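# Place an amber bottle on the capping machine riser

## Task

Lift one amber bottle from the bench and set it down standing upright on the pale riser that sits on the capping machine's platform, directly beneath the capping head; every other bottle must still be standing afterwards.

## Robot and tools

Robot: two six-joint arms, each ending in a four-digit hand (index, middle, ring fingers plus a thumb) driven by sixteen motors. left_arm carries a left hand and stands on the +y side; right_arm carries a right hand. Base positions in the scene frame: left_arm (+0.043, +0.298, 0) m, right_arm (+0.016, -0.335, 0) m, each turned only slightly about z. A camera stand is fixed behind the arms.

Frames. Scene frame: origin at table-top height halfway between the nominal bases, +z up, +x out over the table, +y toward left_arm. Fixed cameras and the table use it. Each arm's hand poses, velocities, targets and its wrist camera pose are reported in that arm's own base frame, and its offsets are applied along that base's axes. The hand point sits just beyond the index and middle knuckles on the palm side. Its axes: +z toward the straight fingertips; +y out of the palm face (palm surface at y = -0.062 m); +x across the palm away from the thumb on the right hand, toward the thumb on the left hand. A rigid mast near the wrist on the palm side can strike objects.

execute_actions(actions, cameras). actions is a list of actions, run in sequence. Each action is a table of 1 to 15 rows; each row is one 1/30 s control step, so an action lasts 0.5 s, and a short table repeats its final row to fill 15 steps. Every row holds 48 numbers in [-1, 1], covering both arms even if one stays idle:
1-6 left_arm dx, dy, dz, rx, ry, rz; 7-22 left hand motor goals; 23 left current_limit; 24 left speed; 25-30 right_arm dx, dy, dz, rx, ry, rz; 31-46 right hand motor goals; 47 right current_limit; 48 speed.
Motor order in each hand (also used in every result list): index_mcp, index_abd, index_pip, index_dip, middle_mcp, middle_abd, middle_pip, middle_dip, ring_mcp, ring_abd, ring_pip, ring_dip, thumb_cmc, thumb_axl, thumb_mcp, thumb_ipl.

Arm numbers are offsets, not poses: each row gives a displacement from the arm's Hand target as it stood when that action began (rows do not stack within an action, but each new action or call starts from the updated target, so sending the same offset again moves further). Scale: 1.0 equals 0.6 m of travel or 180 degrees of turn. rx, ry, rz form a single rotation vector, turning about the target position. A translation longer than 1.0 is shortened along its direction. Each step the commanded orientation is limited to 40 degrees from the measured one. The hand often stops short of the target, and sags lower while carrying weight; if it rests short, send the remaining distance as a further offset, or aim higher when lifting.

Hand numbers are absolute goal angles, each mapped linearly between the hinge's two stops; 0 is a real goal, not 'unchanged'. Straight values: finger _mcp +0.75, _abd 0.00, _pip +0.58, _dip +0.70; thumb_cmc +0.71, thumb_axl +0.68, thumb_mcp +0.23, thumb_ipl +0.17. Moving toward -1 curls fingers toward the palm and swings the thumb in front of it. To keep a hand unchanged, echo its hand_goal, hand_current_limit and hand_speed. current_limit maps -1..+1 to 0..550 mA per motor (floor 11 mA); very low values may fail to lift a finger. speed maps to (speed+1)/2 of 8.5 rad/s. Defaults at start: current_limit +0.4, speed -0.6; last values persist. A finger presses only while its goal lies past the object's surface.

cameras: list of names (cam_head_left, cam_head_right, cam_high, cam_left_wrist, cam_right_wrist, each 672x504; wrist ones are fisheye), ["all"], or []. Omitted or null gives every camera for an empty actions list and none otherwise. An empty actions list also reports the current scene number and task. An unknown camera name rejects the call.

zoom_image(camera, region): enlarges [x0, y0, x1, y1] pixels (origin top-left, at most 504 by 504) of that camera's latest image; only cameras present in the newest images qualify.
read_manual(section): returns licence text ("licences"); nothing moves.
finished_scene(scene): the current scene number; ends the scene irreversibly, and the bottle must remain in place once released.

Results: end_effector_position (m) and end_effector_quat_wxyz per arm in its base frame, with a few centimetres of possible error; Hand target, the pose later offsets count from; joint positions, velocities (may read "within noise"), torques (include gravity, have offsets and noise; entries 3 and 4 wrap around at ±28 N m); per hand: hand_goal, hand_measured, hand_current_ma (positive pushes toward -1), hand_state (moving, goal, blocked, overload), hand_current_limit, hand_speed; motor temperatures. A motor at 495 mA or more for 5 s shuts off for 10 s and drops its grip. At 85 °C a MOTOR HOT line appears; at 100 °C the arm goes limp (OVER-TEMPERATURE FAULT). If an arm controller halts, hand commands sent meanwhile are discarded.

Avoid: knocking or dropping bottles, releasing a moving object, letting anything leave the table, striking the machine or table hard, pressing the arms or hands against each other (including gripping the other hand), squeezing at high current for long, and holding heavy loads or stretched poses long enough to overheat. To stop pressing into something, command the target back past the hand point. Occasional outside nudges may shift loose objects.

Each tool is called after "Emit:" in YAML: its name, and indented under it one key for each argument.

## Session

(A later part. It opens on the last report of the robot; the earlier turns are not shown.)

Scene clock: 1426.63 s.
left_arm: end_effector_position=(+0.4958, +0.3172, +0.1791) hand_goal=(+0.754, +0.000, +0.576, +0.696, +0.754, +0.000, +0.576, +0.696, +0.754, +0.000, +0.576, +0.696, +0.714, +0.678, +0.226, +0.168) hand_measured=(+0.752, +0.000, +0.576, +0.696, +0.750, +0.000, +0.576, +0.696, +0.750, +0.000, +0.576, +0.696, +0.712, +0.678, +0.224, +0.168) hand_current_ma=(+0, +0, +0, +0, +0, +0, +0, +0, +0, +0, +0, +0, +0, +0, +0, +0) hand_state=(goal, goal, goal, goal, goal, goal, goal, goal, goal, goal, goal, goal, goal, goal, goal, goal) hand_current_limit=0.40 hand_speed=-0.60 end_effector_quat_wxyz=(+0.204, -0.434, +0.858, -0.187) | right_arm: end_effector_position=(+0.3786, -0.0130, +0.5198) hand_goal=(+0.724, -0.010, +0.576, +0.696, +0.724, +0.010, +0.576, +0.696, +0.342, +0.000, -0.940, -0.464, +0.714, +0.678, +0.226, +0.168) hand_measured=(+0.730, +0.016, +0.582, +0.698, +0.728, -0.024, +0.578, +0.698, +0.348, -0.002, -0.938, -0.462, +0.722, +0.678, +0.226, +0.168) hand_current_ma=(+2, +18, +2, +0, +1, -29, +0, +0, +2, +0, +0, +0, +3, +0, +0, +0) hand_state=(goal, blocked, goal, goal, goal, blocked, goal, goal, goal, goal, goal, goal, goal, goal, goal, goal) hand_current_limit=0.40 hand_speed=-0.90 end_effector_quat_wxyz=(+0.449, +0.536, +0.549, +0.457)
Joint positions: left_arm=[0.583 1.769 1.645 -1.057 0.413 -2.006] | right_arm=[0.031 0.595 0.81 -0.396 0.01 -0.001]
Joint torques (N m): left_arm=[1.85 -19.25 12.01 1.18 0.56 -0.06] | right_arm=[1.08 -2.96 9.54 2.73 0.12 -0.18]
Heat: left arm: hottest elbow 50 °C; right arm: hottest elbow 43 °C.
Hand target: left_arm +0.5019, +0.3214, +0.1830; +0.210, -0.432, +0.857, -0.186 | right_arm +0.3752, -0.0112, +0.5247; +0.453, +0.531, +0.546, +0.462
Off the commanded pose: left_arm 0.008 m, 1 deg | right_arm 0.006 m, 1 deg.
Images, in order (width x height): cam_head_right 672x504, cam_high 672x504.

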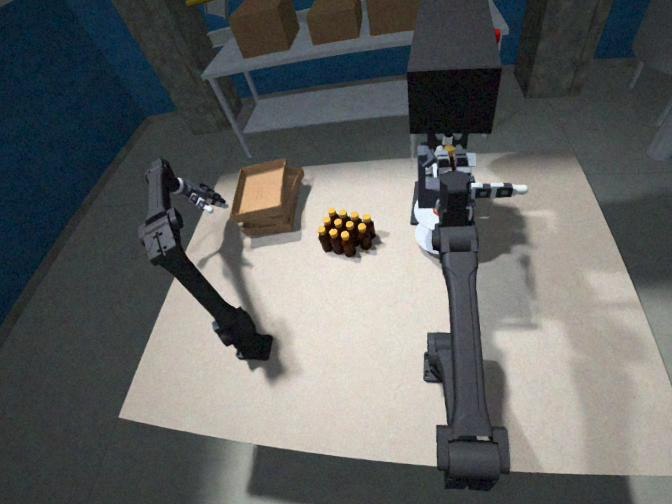

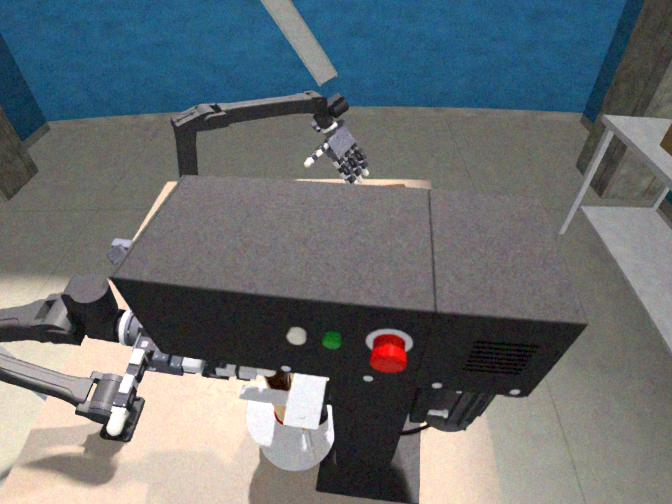

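Emit:
execute_actions:
  actions:
    - [[0,0,0,0,0,0,0.754,0,0.576,0.696,0.754,0,0.576,0.696,0.754,0,0.576,0.696,0.714,0.678,0.226,0.168,0.4,-0.6,0,0,0,0,0,0,0.728,0.035,0.576,0.696,0.728,-0.04,0.576,0.696,0.342,0,-0.94,-0.464,0.714,0.678,0.226,0.168,0.4,-0.9]]
    - [[0,0,0,0,0,0,0.754,0,0.576,0.696,0.754,0,0.576,0.696,0.754,0,0.576,0.696,0.714,0.678,0.226,0.168,0.4,-0.6,0,0,0,0,0,0,0.728,0.083,0.576,0.696,0.728,-0.083,0.576,0.696,0.342,0,-0.94,-0.464,0.714,0.678,0.226,0.168,0.4,-0.9]]
  cameras: ["cam_high","cam_head_right","cam_right_wrist"]

Emit:
zoom_image:
  camera: "cam_high"
  region: [230, 350, 340, 430]

Emit:
zoom_image:
  camera: "cam_head_right"
  region: [415, 110, 485, 180]

Emit:
zoom_image:
  camera: "cam_right_wrist"
  region: [200, 60, 400, 260]

Scene clock: 1437.07 s.
left_arm: end_effector_position=(+0.4958, +0.3172, +0.1791) hand_goal=(+0.754, +0.000, +0.576, +0.696, +0.754, +0.000, +0.576, +0.696, +0.754, +0.000, +0.576, +0.696, +0.714, +0.678, +0.226, +0.168) hand_measured=(+0.752, +0.000, +0.576, +0.696, +0.750, +0.000, +0.576, +0.696, +0.750, +0.000, +0.576, +0.696, +0.712, +0.678, +0.224, +0.168) hand_current_ma=(+0, +0, +0, +0, +0, +0, +0, +0, +0, +0, +0, +0, +0, +0, +0, +0) hand_state=(goal, goal, goal, goal, goal, goal, goal, goal, goal, goal, goal, goal, goal, goal, goal, goal) hand_current_limit=0.40 hand_speed=-0.60 end_effector_quat_wxyz=(+0.204, -0.434, +0.858, -0.187) | right_arm: end_effector_position=(+0.3788, -0.0131, +0.5189) hand_goal=(+0.728, +0.084, +0.576, +0.696, +0.728, -0.082, +0.576, +0.696, +0.342, +0.000, -0.940, -0.464, +0.714, +0.678, +0.226, +0.168) hand_measured=(+0.736, +0.082, +0.580, +0.698, +0.736, -0.078, +0.578, +0.698, +0.348, -0.002, -0.938, -0.462, +0.722, +0.678, +0.226, +0.168) hand_current_ma=(+3, +0, +1, +0, +3, +1, +0, +0, +2, +0, +0, +0, +3, +0, +0, +0) hand_state=(goal, goal, goal, goal, goal, goal, goal, goal, goal, goal, goal, goal, goal, goal, goal, goal) hand_current_limit=0.40 hand_speed=-0.90 end_effector_quat_wxyz=(+0.449, +0.537, +0.550, +0.456)
Joint positions: left_arm=[0.583 1.769 1.645 -1.057 0.413 -2.006] | right_arm=[0.032 0.595 0.809 -0.396 0.012 -0.001]
Joint torques (N m): left_arm=[1.85 -19.31 12.01 1.21 0.56 -0.06] | right_arm=[1.08 -2.9 9.68 2.66 0.03 -0.18]
Heat: left arm: hottest elbow 50 °C; right arm: hottest elbow 43 °C.
Hand target: left_arm +0.5019, +0.3214, +0.1830; +0.210, -0.432, +0.857, -0.186 | right_arm +0.3752, -0.0112, +0.5246; +0.453, +0.531, +0.546, +0.462
Off the commanded pose: left_arm 0.008 m, 1 deg | right_arm 0.007 m, 1 deg.
camera_calibration:
cam_right_wrist: T_world_to_cam=[[0.174341, -0.747009, 0.641547, -0.372629], [-0.779508, -0.502782, -0.373601, 0.440039], [0.601642, -0.434957, -0.669955, 0.237901], [0, 0, 0, 1]] pos_world=[0.264847, 0.0463635, 0.562841]
Images, in order (width x height): cam_head_right 672x504, cam_high 672x504, cam_right_wrist 672x504.

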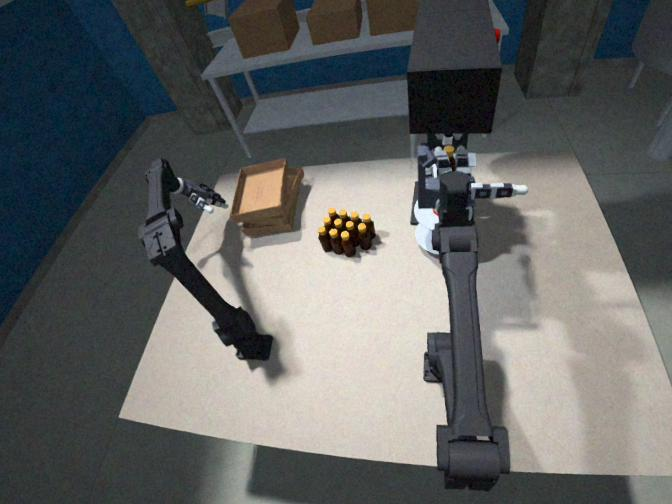

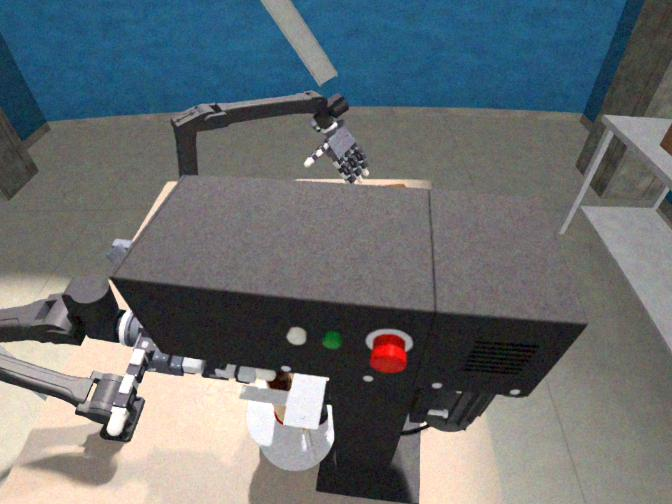

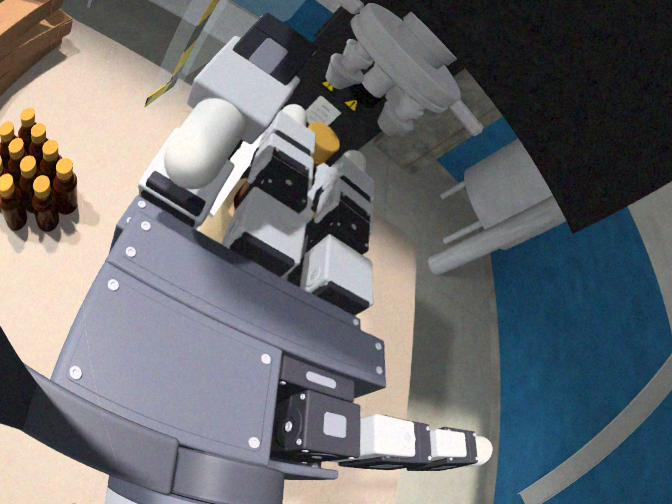

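Scaled by 4.582 from the camera's 672x504 image, which has a finer 960x720 frame.

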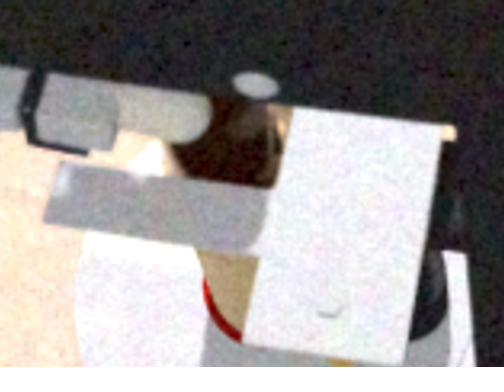

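Scaled by 7.200 from the camera's 672x504 image, which has a finer 960x720 frame.

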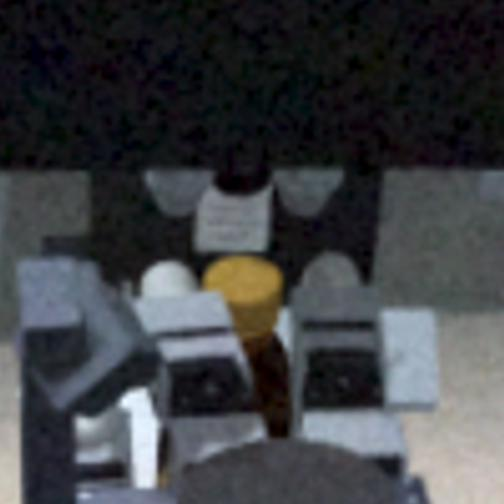

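Scaled by 2.520 from the camera's 672x504 image, which has a finer 960x720 frame.

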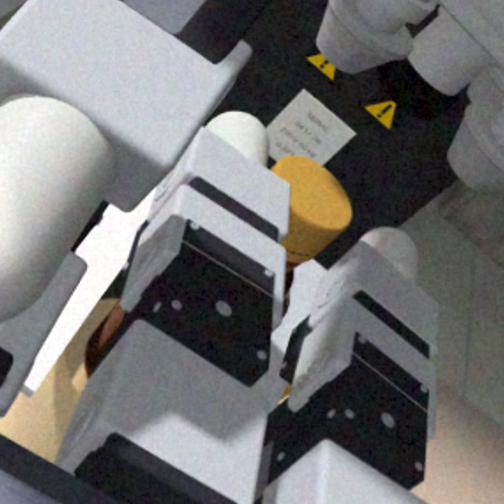

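Emit:
execute_actions:
  actions:
    - [[0,0,0,0,0,0,0.754,0,0.576,0.696,0.754,0,0.576,0.696,0.754,0,0.576,0.696,0.714,0.678,0.226,0.168,0.4,-0.6,-0.033,0,0,0,0,0,0.736,0.1,0.576,0.696,0.736,-0.1,0.576,0.696,0.342,0,-0.94,-0.464,0.714,0.678,0.226,0.168,0.4,-0.9]]
  cameras: ["cam_high","cam_head_right"]

Emit:
zoom_image:
  camera: "cam_head_right"
  region: [415, 110, 485, 180]

Scene clock: 1448.03 s.
left_arm: end_effector_position=(+0.4958, +0.3172, +0.1791) hand_goal=(+0.754, +0.000, +0.576, +0.696, +0.754, +0.000, +0.576, +0.696, +0.754, +0.000, +0.576, +0.696, +0.714, +0.678, +0.226, +0.168) hand_measured=(+0.752, +0.000, +0.576, +0.696, +0.750, +0.000, +0.576, +0.696, +0.750, +0.000, +0.576, +0.696, +0.712, +0.678, +0.224, +0.168) hand_current_ma=(+0, +0, +0, +0, +0, +0, +0, +0, +0, +0, +0, +0, +0, +0, +0, +0) hand_state=(goal, goal, goal, goal, goal, goal, goal, goal, goal, goal, goal, goal, goal, goal, goal, goal) hand_current_limit=0.40 hand_speed=-0.60 end_effector_quat_wxyz=(+0.204, -0.434, +0.858, -0.187) | right_arm: end_effector_position=(+0.3574, -0.0141, +0.5226) hand_goal=(+0.736, +0.100, +0.576, +0.696, +0.736, -0.100, +0.576, +0.696, +0.342, +0.000, -0.940, -0.464, +0.714, +0.678, +0.226, +0.168) hand_measured=(+0.744, +0.098, +0.580, +0.698, +0.744, -0.096, +0.578, +0.698, +0.348, -0.002, -0.938, -0.462, +0.722, +0.678, +0.226, +0.168) hand_current_ma=(+4, +0, +1, +0, +4, +1, +0, +0, +2, +0, +0, +0, +3, +0, +0, +0) hand_state=(goal, goal, goal, goal, goal, goal, goal, goal, goal, goal, goal, goal, goal, goal, goal, goal) hand_current_limit=0.40 hand_speed=-0.90 end_effector_quat_wxyz=(+0.454, +0.534, +0.545, +0.460)
Joint positions: left_arm=[0.583 1.769 1.645 -1.057 0.413 -2.006] | right_arm=[0.033 0.531 0.792 -0.425 0.016 -0.001]
Joint torques (N m): left_arm=[1.85 -19.31 12.03 1.2 0.56 -0.06] | right_arm=[1.44 -1.96 9.98 2.07 0.03 -0.17]
Heat: left arm: hottest elbow 50 °C; right arm: hottest elbow 42 °C.
Hand target: left_arm +0.5019, +0.3214, +0.1830; +0.210, -0.432, +0.857, -0.186 | right_arm +0.3554, -0.0112, +0.5247; +0.453, +0.531, +0.546, +0.462
Off the commanded pose: left_arm 0.008 m, 1 deg | right_arm 0.004 m, 0 deg.
Images, in order (width x height): cam_head_right 672x504, cam_high 672x504.

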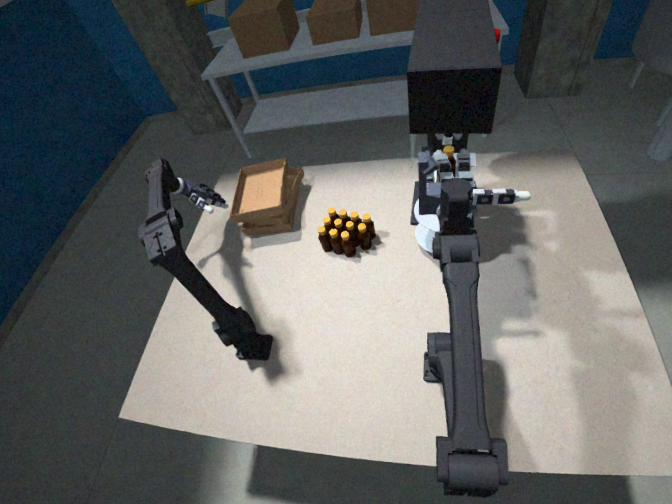

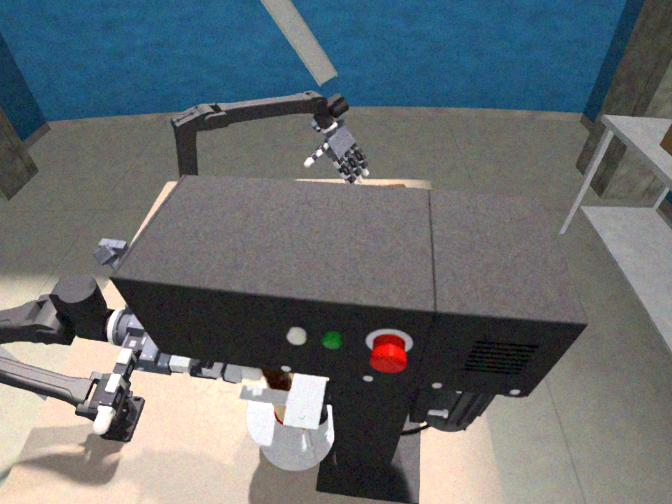

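Scaled by 7.200 from the camera's 672x504 image, which has a finer 960x720 frame.

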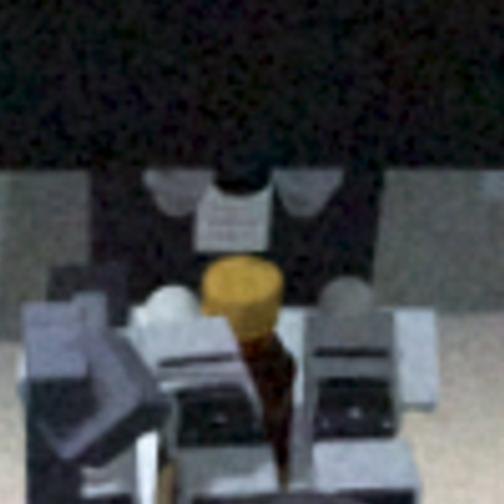

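Emit:
execute_actions:
  actions:
    - [[0,0,0,0,0,0,0.754,0,0.576,0.696,0.754,0,0.576,0.696,0.754,0,0.576,0.696,0.714,0.678,0.226,0.168,0.4,-0.6,-0.035,0.006,-0.002,0,0,0,0.736,0.1,0.576,0.696,0.736,-0.1,0.576,0.696,0.342,0,-0.94,-0.464,0.714,0.678,0.226,0.168,0.4,-0.9]]
  cameras: ["cam_high","cam_head_right"]

Emit:
zoom_image:
  camera: "cam_head_right"
  region: [415, 110, 485, 180]

Scene clock: 1456.20 s.
left_arm: end_effector_position=(+0.4958, +0.3172, +0.1791) hand_goal=(+0.754, +0.000, +0.576, +0.696, +0.754, +0.000, +0.576, +0.696, +0.754, +0.000, +0.576, +0.696, +0.714, +0.678, +0.226, +0.168) hand_measured=(+0.752, +0.000, +0.576, +0.696, +0.750, +0.000, +0.576, +0.696, +0.750, +0.000, +0.576, +0.696, +0.712, +0.678, +0.224, +0.168) hand_current_ma=(+0, +0, +0, +0, +0, +0, +0, +0, +0, +0, +0, +0, +0, +0, +0, +0) hand_state=(goal, goal, goal, goal, goal, goal, goal, goal, goal, goal, goal, goal, goal, goal, goal, goal) hand_current_limit=0.40 hand_speed=-0.60 end_effector_quat_wxyz=(+0.204, -0.434, +0.858, -0.187) | right_arm: end_effector_position=(+0.3361, -0.0099, +0.5222) hand_goal=(+0.736, +0.100, +0.576, +0.696, +0.736, -0.100, +0.576, +0.696, +0.342, +0.000, -0.940, -0.464, +0.714, +0.678, +0.226, +0.168) hand_measured=(+0.744, +0.098, +0.580, +0.698, +0.744, -0.098, +0.578, +0.698, +0.348, -0.002, -0.938, -0.462, +0.722, +0.678, +0.226, +0.168) hand_current_ma=(+4, +0, +1, +0, +4, +0, +0, +0, +2, +0, +0, +0, +3, +0, +0, +0) hand_state=(goal, goal, goal, goal, goal, goal, goal, goal, goal, goal, goal, goal, goal, goal, goal, goal) hand_current_limit=0.40 hand_speed=-0.90 end_effector_quat_wxyz=(+0.456, +0.532, +0.546, +0.460)
Joint positions: left_arm=[0.583 1.769 1.645 -1.057 0.413 -2.006] | right_arm=[0.063 0.466 0.777 -0.473 0.046 -0.001]
Joint torques (N m): left_arm=[1.85 -19.31 12.03 1.21 0.56 -0.06] | right_arm=[1.44 -1.44 9.76 1.98 0.06 -0.11]
Heat: left arm: hottest elbow 50 °C; right arm: hottest elbow 41 °C.
Hand target: left_arm +0.5019, +0.3214, +0.1830; +0.210, -0.432, +0.857, -0.186 | right_arm +0.3344, -0.0076, +0.5235; +0.453, +0.531, +0.546, +0.462
Off the commanded pose: left_arm 0.008 m, 1 deg | right_arm 0.003 m, 0 deg.
Images, in order (width x height): cam_head_right 672x504, cam_high 672x504.

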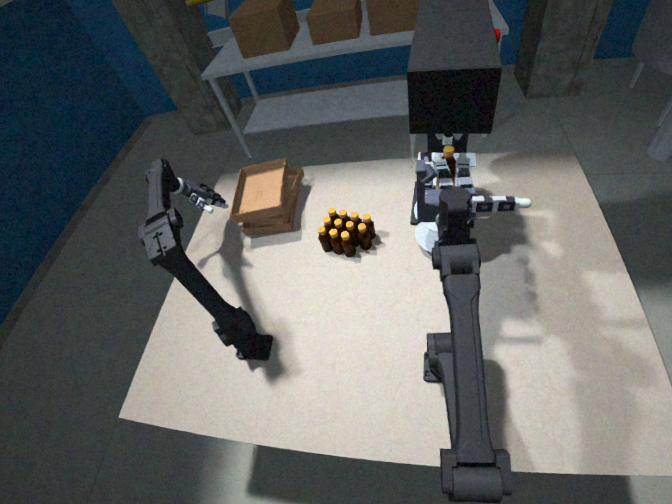

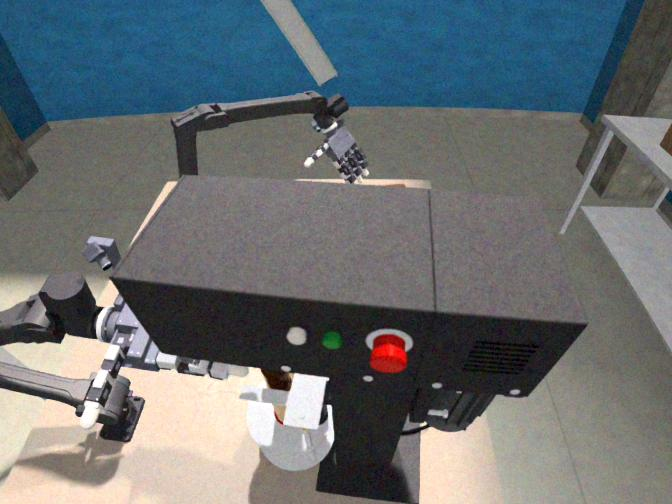

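Scaled by 7.200 from the camera's 672x504 image, which has a finer 960x720 frame.

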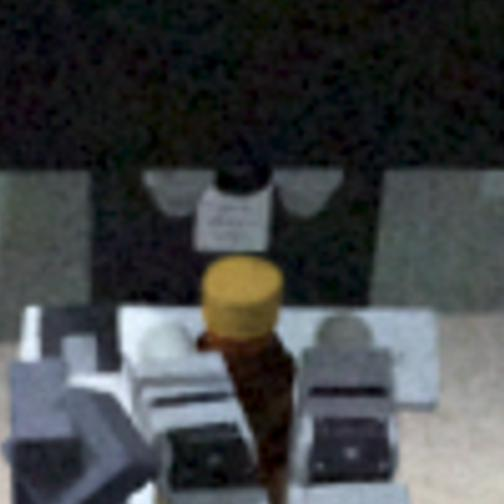

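Emit:
execute_actions:
  actions:
    - [[0,0,0,0,0,0,0.754,0,0.576,0.696,0.754,0,0.576,0.696,0.754,0,0.576,0.696,0.714,0.678,0.226,0.168,0.4,-0.6,-0.04,0,0,0,0,0,0.736,0.1,0.576,0.696,0.736,-0.1,0.576,0.696,0.342,0,-0.94,-0.464,0.714,0.678,0.226,0.168,0.4,-0.9]]
    - [[0,0,0,0,0,0,0.754,0,0.576,0.696,0.754,0,0.576,0.696,0.754,0,0.576,0.696,0.714,0.678,0.226,0.168,0.4,-0.6,-0.05,0,0,0,0,0,0.736,0.1,0.576,0.696,0.736,-0.1,0.576,0.696,0.342,0,-0.94,-0.464,0.714,0.678,0.226,0.168,0.4,-0.9]]
  cameras: ["cam_high","cam_head_right","cam_right_wrist"]

Emit:
zoom_image:
  camera: "cam_head_right"
  region: [415, 110, 485, 180]

Emit:
zoom_image:
  camera: "cam_high"
  region: [230, 350, 340, 430]

Scene clock: 1469.83 s.
left_arm: end_effector_position=(+0.4958, +0.3172, +0.1791) hand_goal=(+0.754, +0.000, +0.576, +0.696, +0.754, +0.000, +0.576, +0.696, +0.754, +0.000, +0.576, +0.696, +0.714, +0.678, +0.226, +0.168) hand_measured=(+0.752, +0.000, +0.576, +0.696, +0.750, +0.000, +0.576, +0.696, +0.750, +0.000, +0.576, +0.696, +0.712, +0.678, +0.224, +0.168) hand_current_ma=(+0, +0, +0, +0, +0, +0, +0, +0, +0, +0, +0, +0, +0, +0, +0, +0) hand_state=(goal, goal, goal, goal, goal, goal, goal, goal, goal, goal, goal, goal, goal, goal, goal, goal) hand_current_limit=0.40 hand_speed=-0.60 end_effector_quat_wxyz=(+0.204, -0.434, +0.858, -0.187) | right_arm: end_effector_position=(+0.2821, -0.0088, +0.5216) hand_goal=(+0.736, +0.100, +0.576, +0.696, +0.736, -0.100, +0.576, +0.696, +0.342, +0.000, -0.940, -0.464, +0.714, +0.678, +0.226, +0.168) hand_measured=(+0.744, +0.098, +0.580, +0.698, +0.744, -0.098, +0.578, +0.698, +0.348, -0.002, -0.938, -0.462, +0.722, +0.678, +0.226, +0.168) hand_current_ma=(+4, +0, +1, +0, +4, +0, +0, +0, +2, +0, +0, +0, +3, +0, +0, +0) hand_state=(goal, goal, goal, goal, goal, goal, goal, goal, goal, goal, goal, goal, goal, goal, goal, goal) hand_current_limit=0.40 hand_speed=-0.90 end_effector_quat_wxyz=(+0.457, +0.531, +0.547, +0.459)
Joint positions: left_arm=[0.583 1.769 1.645 -1.057 0.413 -2.006] | right_arm=[0.104 0.306 0.762 -0.62 0.085 0.001]
Joint torques (N m): left_arm=[1.85 -19.25 12.01 1.2 0.56 -0.06] | right_arm=[1.44 0.56 9.55 1.98 0.05 -0.06]
Heat: left arm: hottest elbow 50 °C; right arm: hottest elbow 42 °C.
Hand target: left_arm +0.5019, +0.3214, +0.1830; +0.210, -0.432, +0.857, -0.186 | right_arm +0.2804, -0.0075, +0.5235; +0.453, +0.531, +0.546, +0.462
Off the commanded pose: left_arm 0.008 m, 1 deg | right_arm 0.003 m, 1 deg.
camera_calibration:
cam_right_wrist: T_world_to_cam=[[0.161291, -0.740756, 0.652125, -0.356028], [-0.772531, -0.505965, -0.38366, 0.371211], [0.614151, -0.441906, -0.653864, 0.287758], [0, 0, 0, 1]] pos_world=[0.167469, 0.0512519, 0.562748]
Images, in order (width x height): cam_head_right 672x504, cam_high 672x504, cam_right_wrist 672x504.

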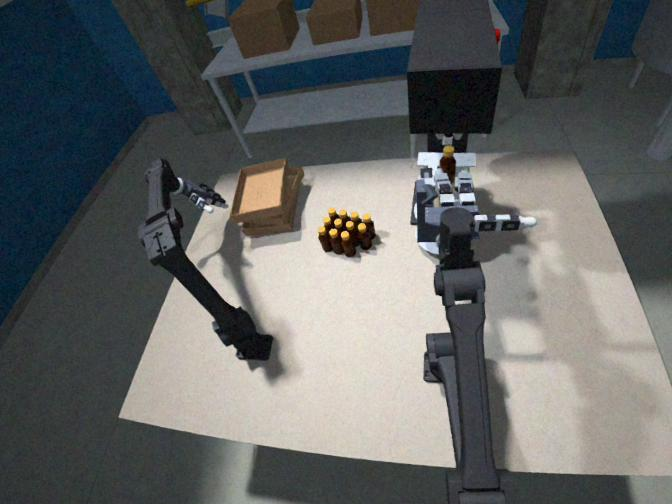

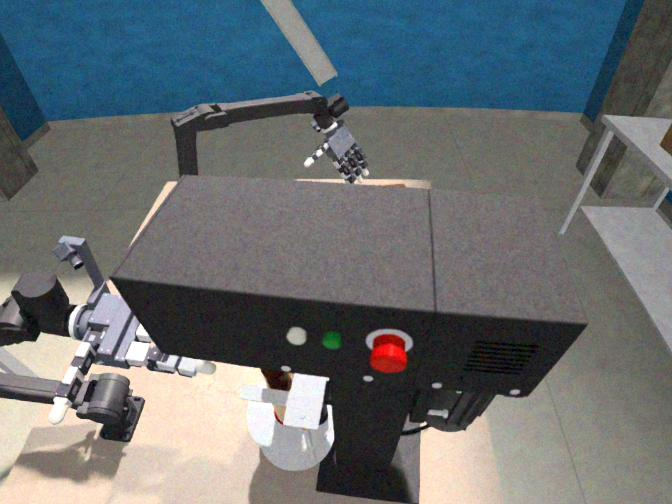

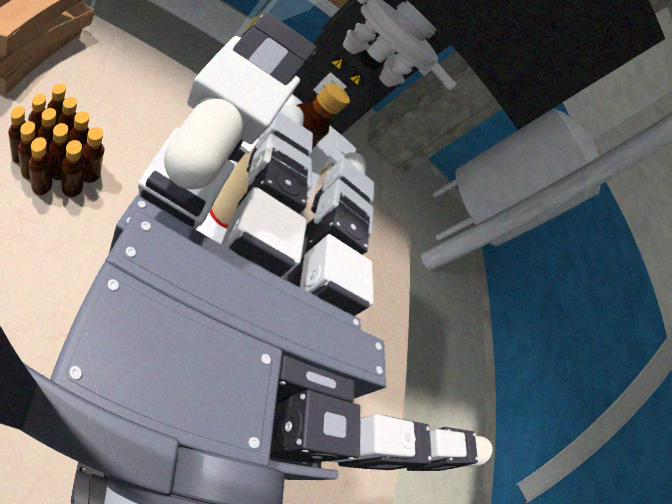

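Scaled by 7.200 from the camera's 672x504 image, which has a finer 960x720 frame.

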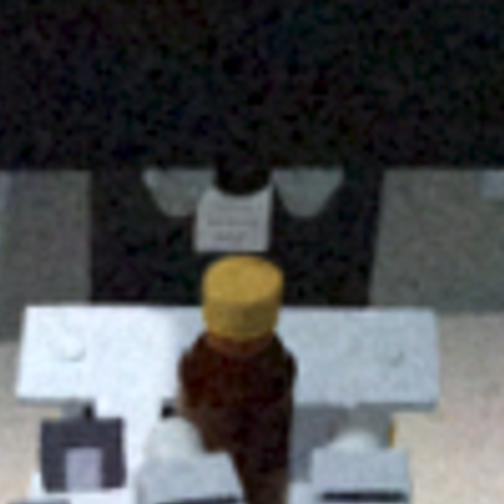

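Scaled by 4.582 from the camera's 672x504 image, which has a finer 960x720 frame.

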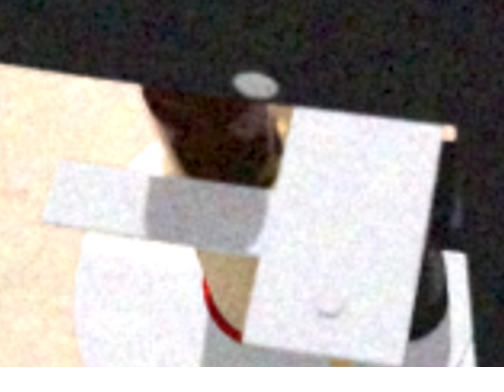

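Emit:
execute_actions:
  actions:
    - [[0,0,0,0,0,0,0.754,0,0.576,0.696,0.754,0,0.576,0.696,0.754,0,0.576,0.696,0.714,0.678,0.226,0.168,0.4,-0.6,-0.1,0,0,0,0,0,0.736,0.1,0.576,0.696,0.736,-0.1,0.576,0.696,0.342,0,-0.94,-0.464,0.714,0.678,0.226,0.168,0.4,-0.9]]
    - [[0,0,0,0,0,0,0.754,0,0.576,0.696,0.754,0,0.576,0.696,0.754,0,0.576,0.696,0.714,0.678,0.226,0.168,0.4,-0.6,-0.08,-0.02,0,0,0,0,0.736,0.1,0.576,0.696,0.736,-0.1,0.576,0.696,0.342,0,-0.94,-0.464,0.714,0.678,0.226,0.168,0.4,-0.9]]
  cameras: ["all"]

Emit:
zoom_image:
  camera: "cam_head_right"
  region: [415, 110, 485, 180]

Emit:
zoom_image:
  camera: "cam_high"
  region: [230, 350, 340, 430]

Emit:
zoom_image:
  camera: "cam_head_left"
  region: [390, 150, 490, 250]

Scene clock: 1483.17 s.
left_arm: end_effector_position=(+0.4958, +0.3172, +0.1791) hand_goal=(+0.754, +0.000, +0.576, +0.696, +0.754, +0.000, +0.576, +0.696, +0.754, +0.000, +0.576, +0.696, +0.714, +0.678, +0.226, +0.168) hand_measured=(+0.752, +0.000, +0.576, +0.696, +0.750, +0.000, +0.576, +0.696, +0.750, +0.000, +0.576, +0.696, +0.712, +0.678, +0.224, +0.168) hand_current_ma=(+0, +0, +0, +0, +0, +0, +0, +0, +0, +0, +0, +0, +0, +0, +0, +0) hand_state=(goal, goal, goal, goal, goal, goal, goal, goal, goal, goal, goal, goal, goal, goal, goal, goal) hand_current_limit=0.40 hand_speed=-0.60 end_effector_quat_wxyz=(+0.204, -0.434, +0.858, -0.187) | right_arm: end_effector_position=(+0.1872, -0.0167, +0.4985) hand_goal=(+0.736, +0.100, +0.576, +0.696, +0.736, -0.100, +0.576, +0.696, +0.342, +0.000, -0.940, -0.464, +0.714, +0.678, +0.226, +0.168) hand_measured=(+0.746, +0.098, +0.580, +0.698, +0.746, -0.098, +0.578, +0.698, +0.348, -0.002, -0.938, -0.462, +0.722, +0.678, +0.226, +0.168) hand_current_ma=(+5, +0, +1, +0, +5, +0, +0, +0, +2, +0, +0, +0, +3, +0, +0, +0) hand_state=(goal, goal, goal, goal, goal, goal, goal, goal, goal, goal, goal, goal, goal, goal, goal, goal) hand_current_limit=0.40 hand_speed=-0.90 end_effector_quat_wxyz=(+0.446, +0.535, +0.561, +0.447)
Joint positions: left_arm=[0.583 1.769 1.645 -1.057 0.413 -2.006] | right_arm=[0.233 0.025 0.765 -0.949 0.204 0.02]
Joint torques (N m): left_arm=[1.85 -19.25 12.03 1.2 0.56 -0.06] | right_arm=[0.91 3.25 12 1.95 -0.08 -0.09]
Heat: left arm: hottest elbow 50 °C; right arm: hottest elbow 42 °C.
Hand target: left_arm +0.5019, +0.3214, +0.1830; +0.210, -0.432, +0.857, -0.186 | right_arm +0.1724, -0.0196, +0.5235; +0.453, +0.531, +0.546, +0.462
Off the commanded pose: left_arm 0.008 m, 1 deg | right_arm 0.029 m, 3 deg.
camera_calibration:
cam_right_wrist: T_world_to_cam=[[0.195299, -0.732236, 0.652449, -0.338022], [-0.783051, -0.516969, -0.345796, 0.26791], [0.5905, -0.443367, -0.674341, 0.342047], [0, 0, 0, 1]] pos_world=[0.0738235, 0.042642, 0.543841]

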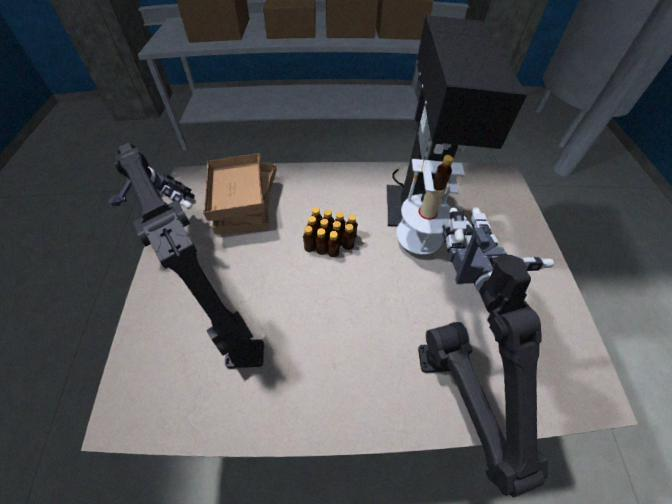

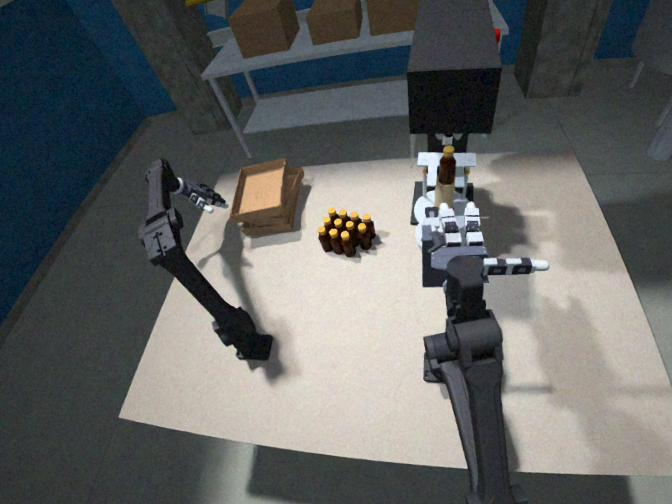

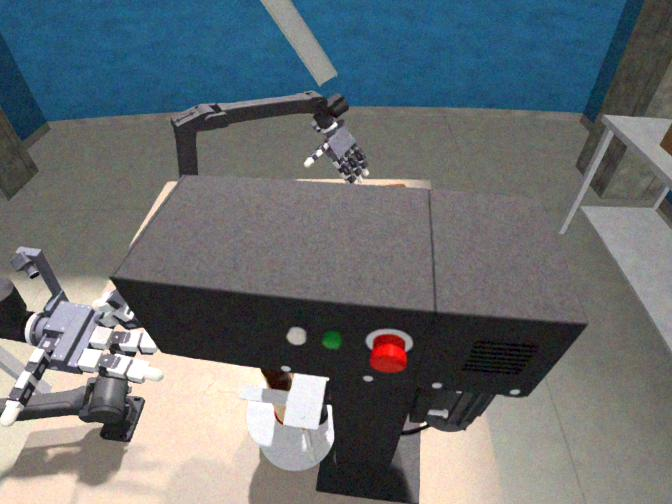

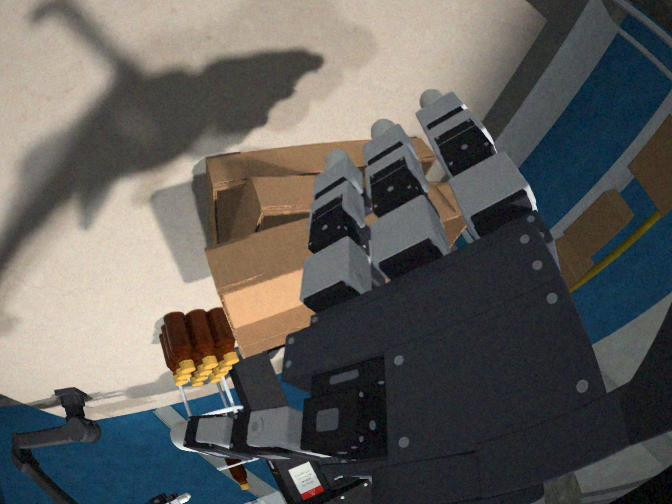

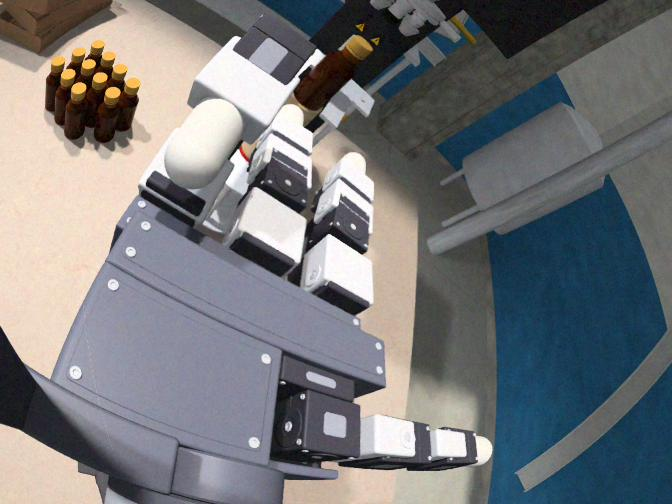

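Scaled by 7.200 from the camera's 672x504 image, which has a finer 960x720 frame.

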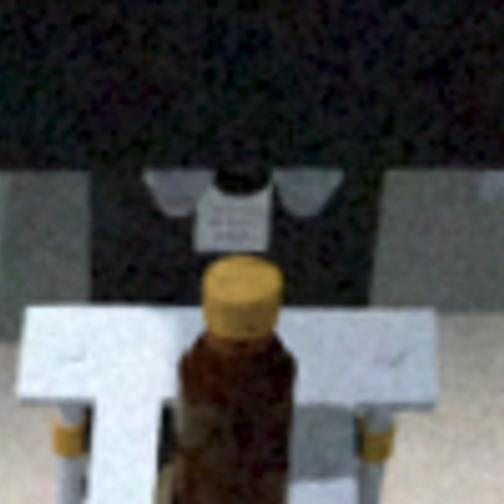

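Scaled by 4.582 from the camera's 672x504 image, which has a finer 960x720 frame.

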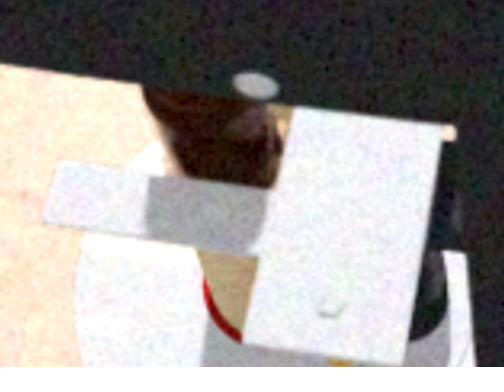

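Scaled by 5.040 from the camera's 672x504 image, which has a finer 960x720 frame.

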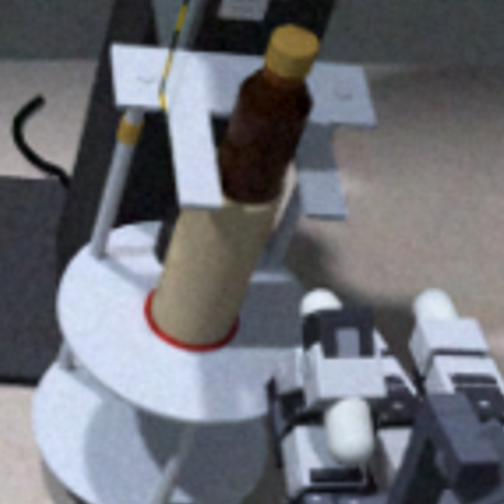

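Emit:
zoom_image:
  camera: "cam_head_left"
  region: [415, 175, 465, 225]

Emit:
zoom_image:
  camera: "cam_head_right"
  region: [420, 140, 480, 210]

Emit:
zoom_image:
  camera: "cam_right_wrist"
  region: [260, 20, 420, 160]

Scaled by 10.080 from the camera's 672x504 image, which has a finer 960x720 frame.

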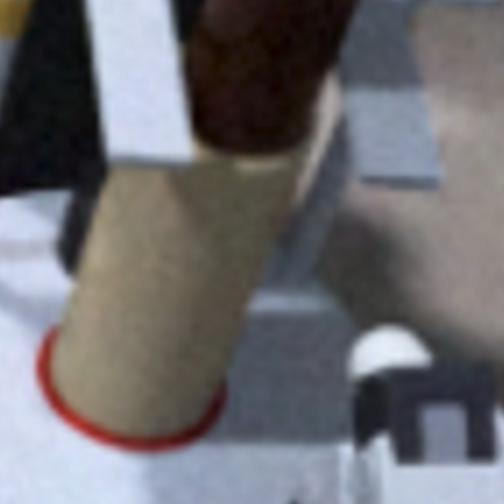

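Scaled by 7.200 from the camera's 672x504 image, which has a finer 960x720 frame.

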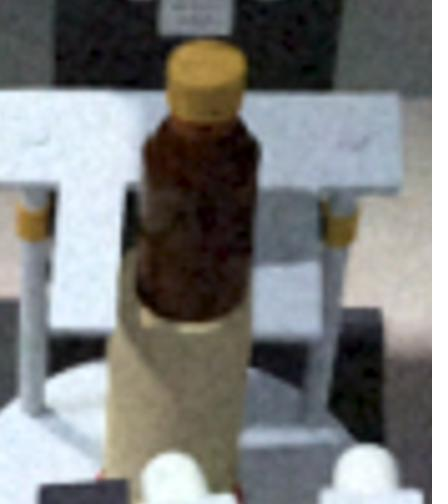

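Scaled by 3.150 from the camera's 672x504 image, which has a finer 960x720 frame.

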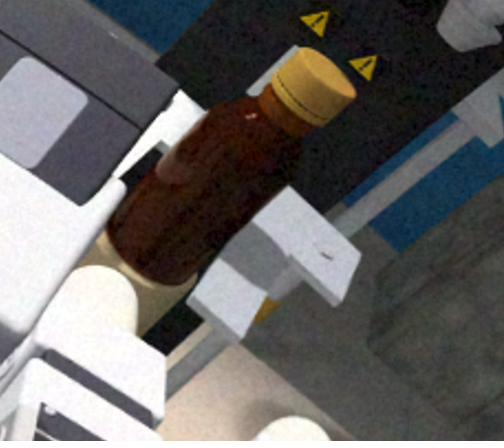

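Emit:
finished_scene:
  scene: 1

The scene is finished: the task was done.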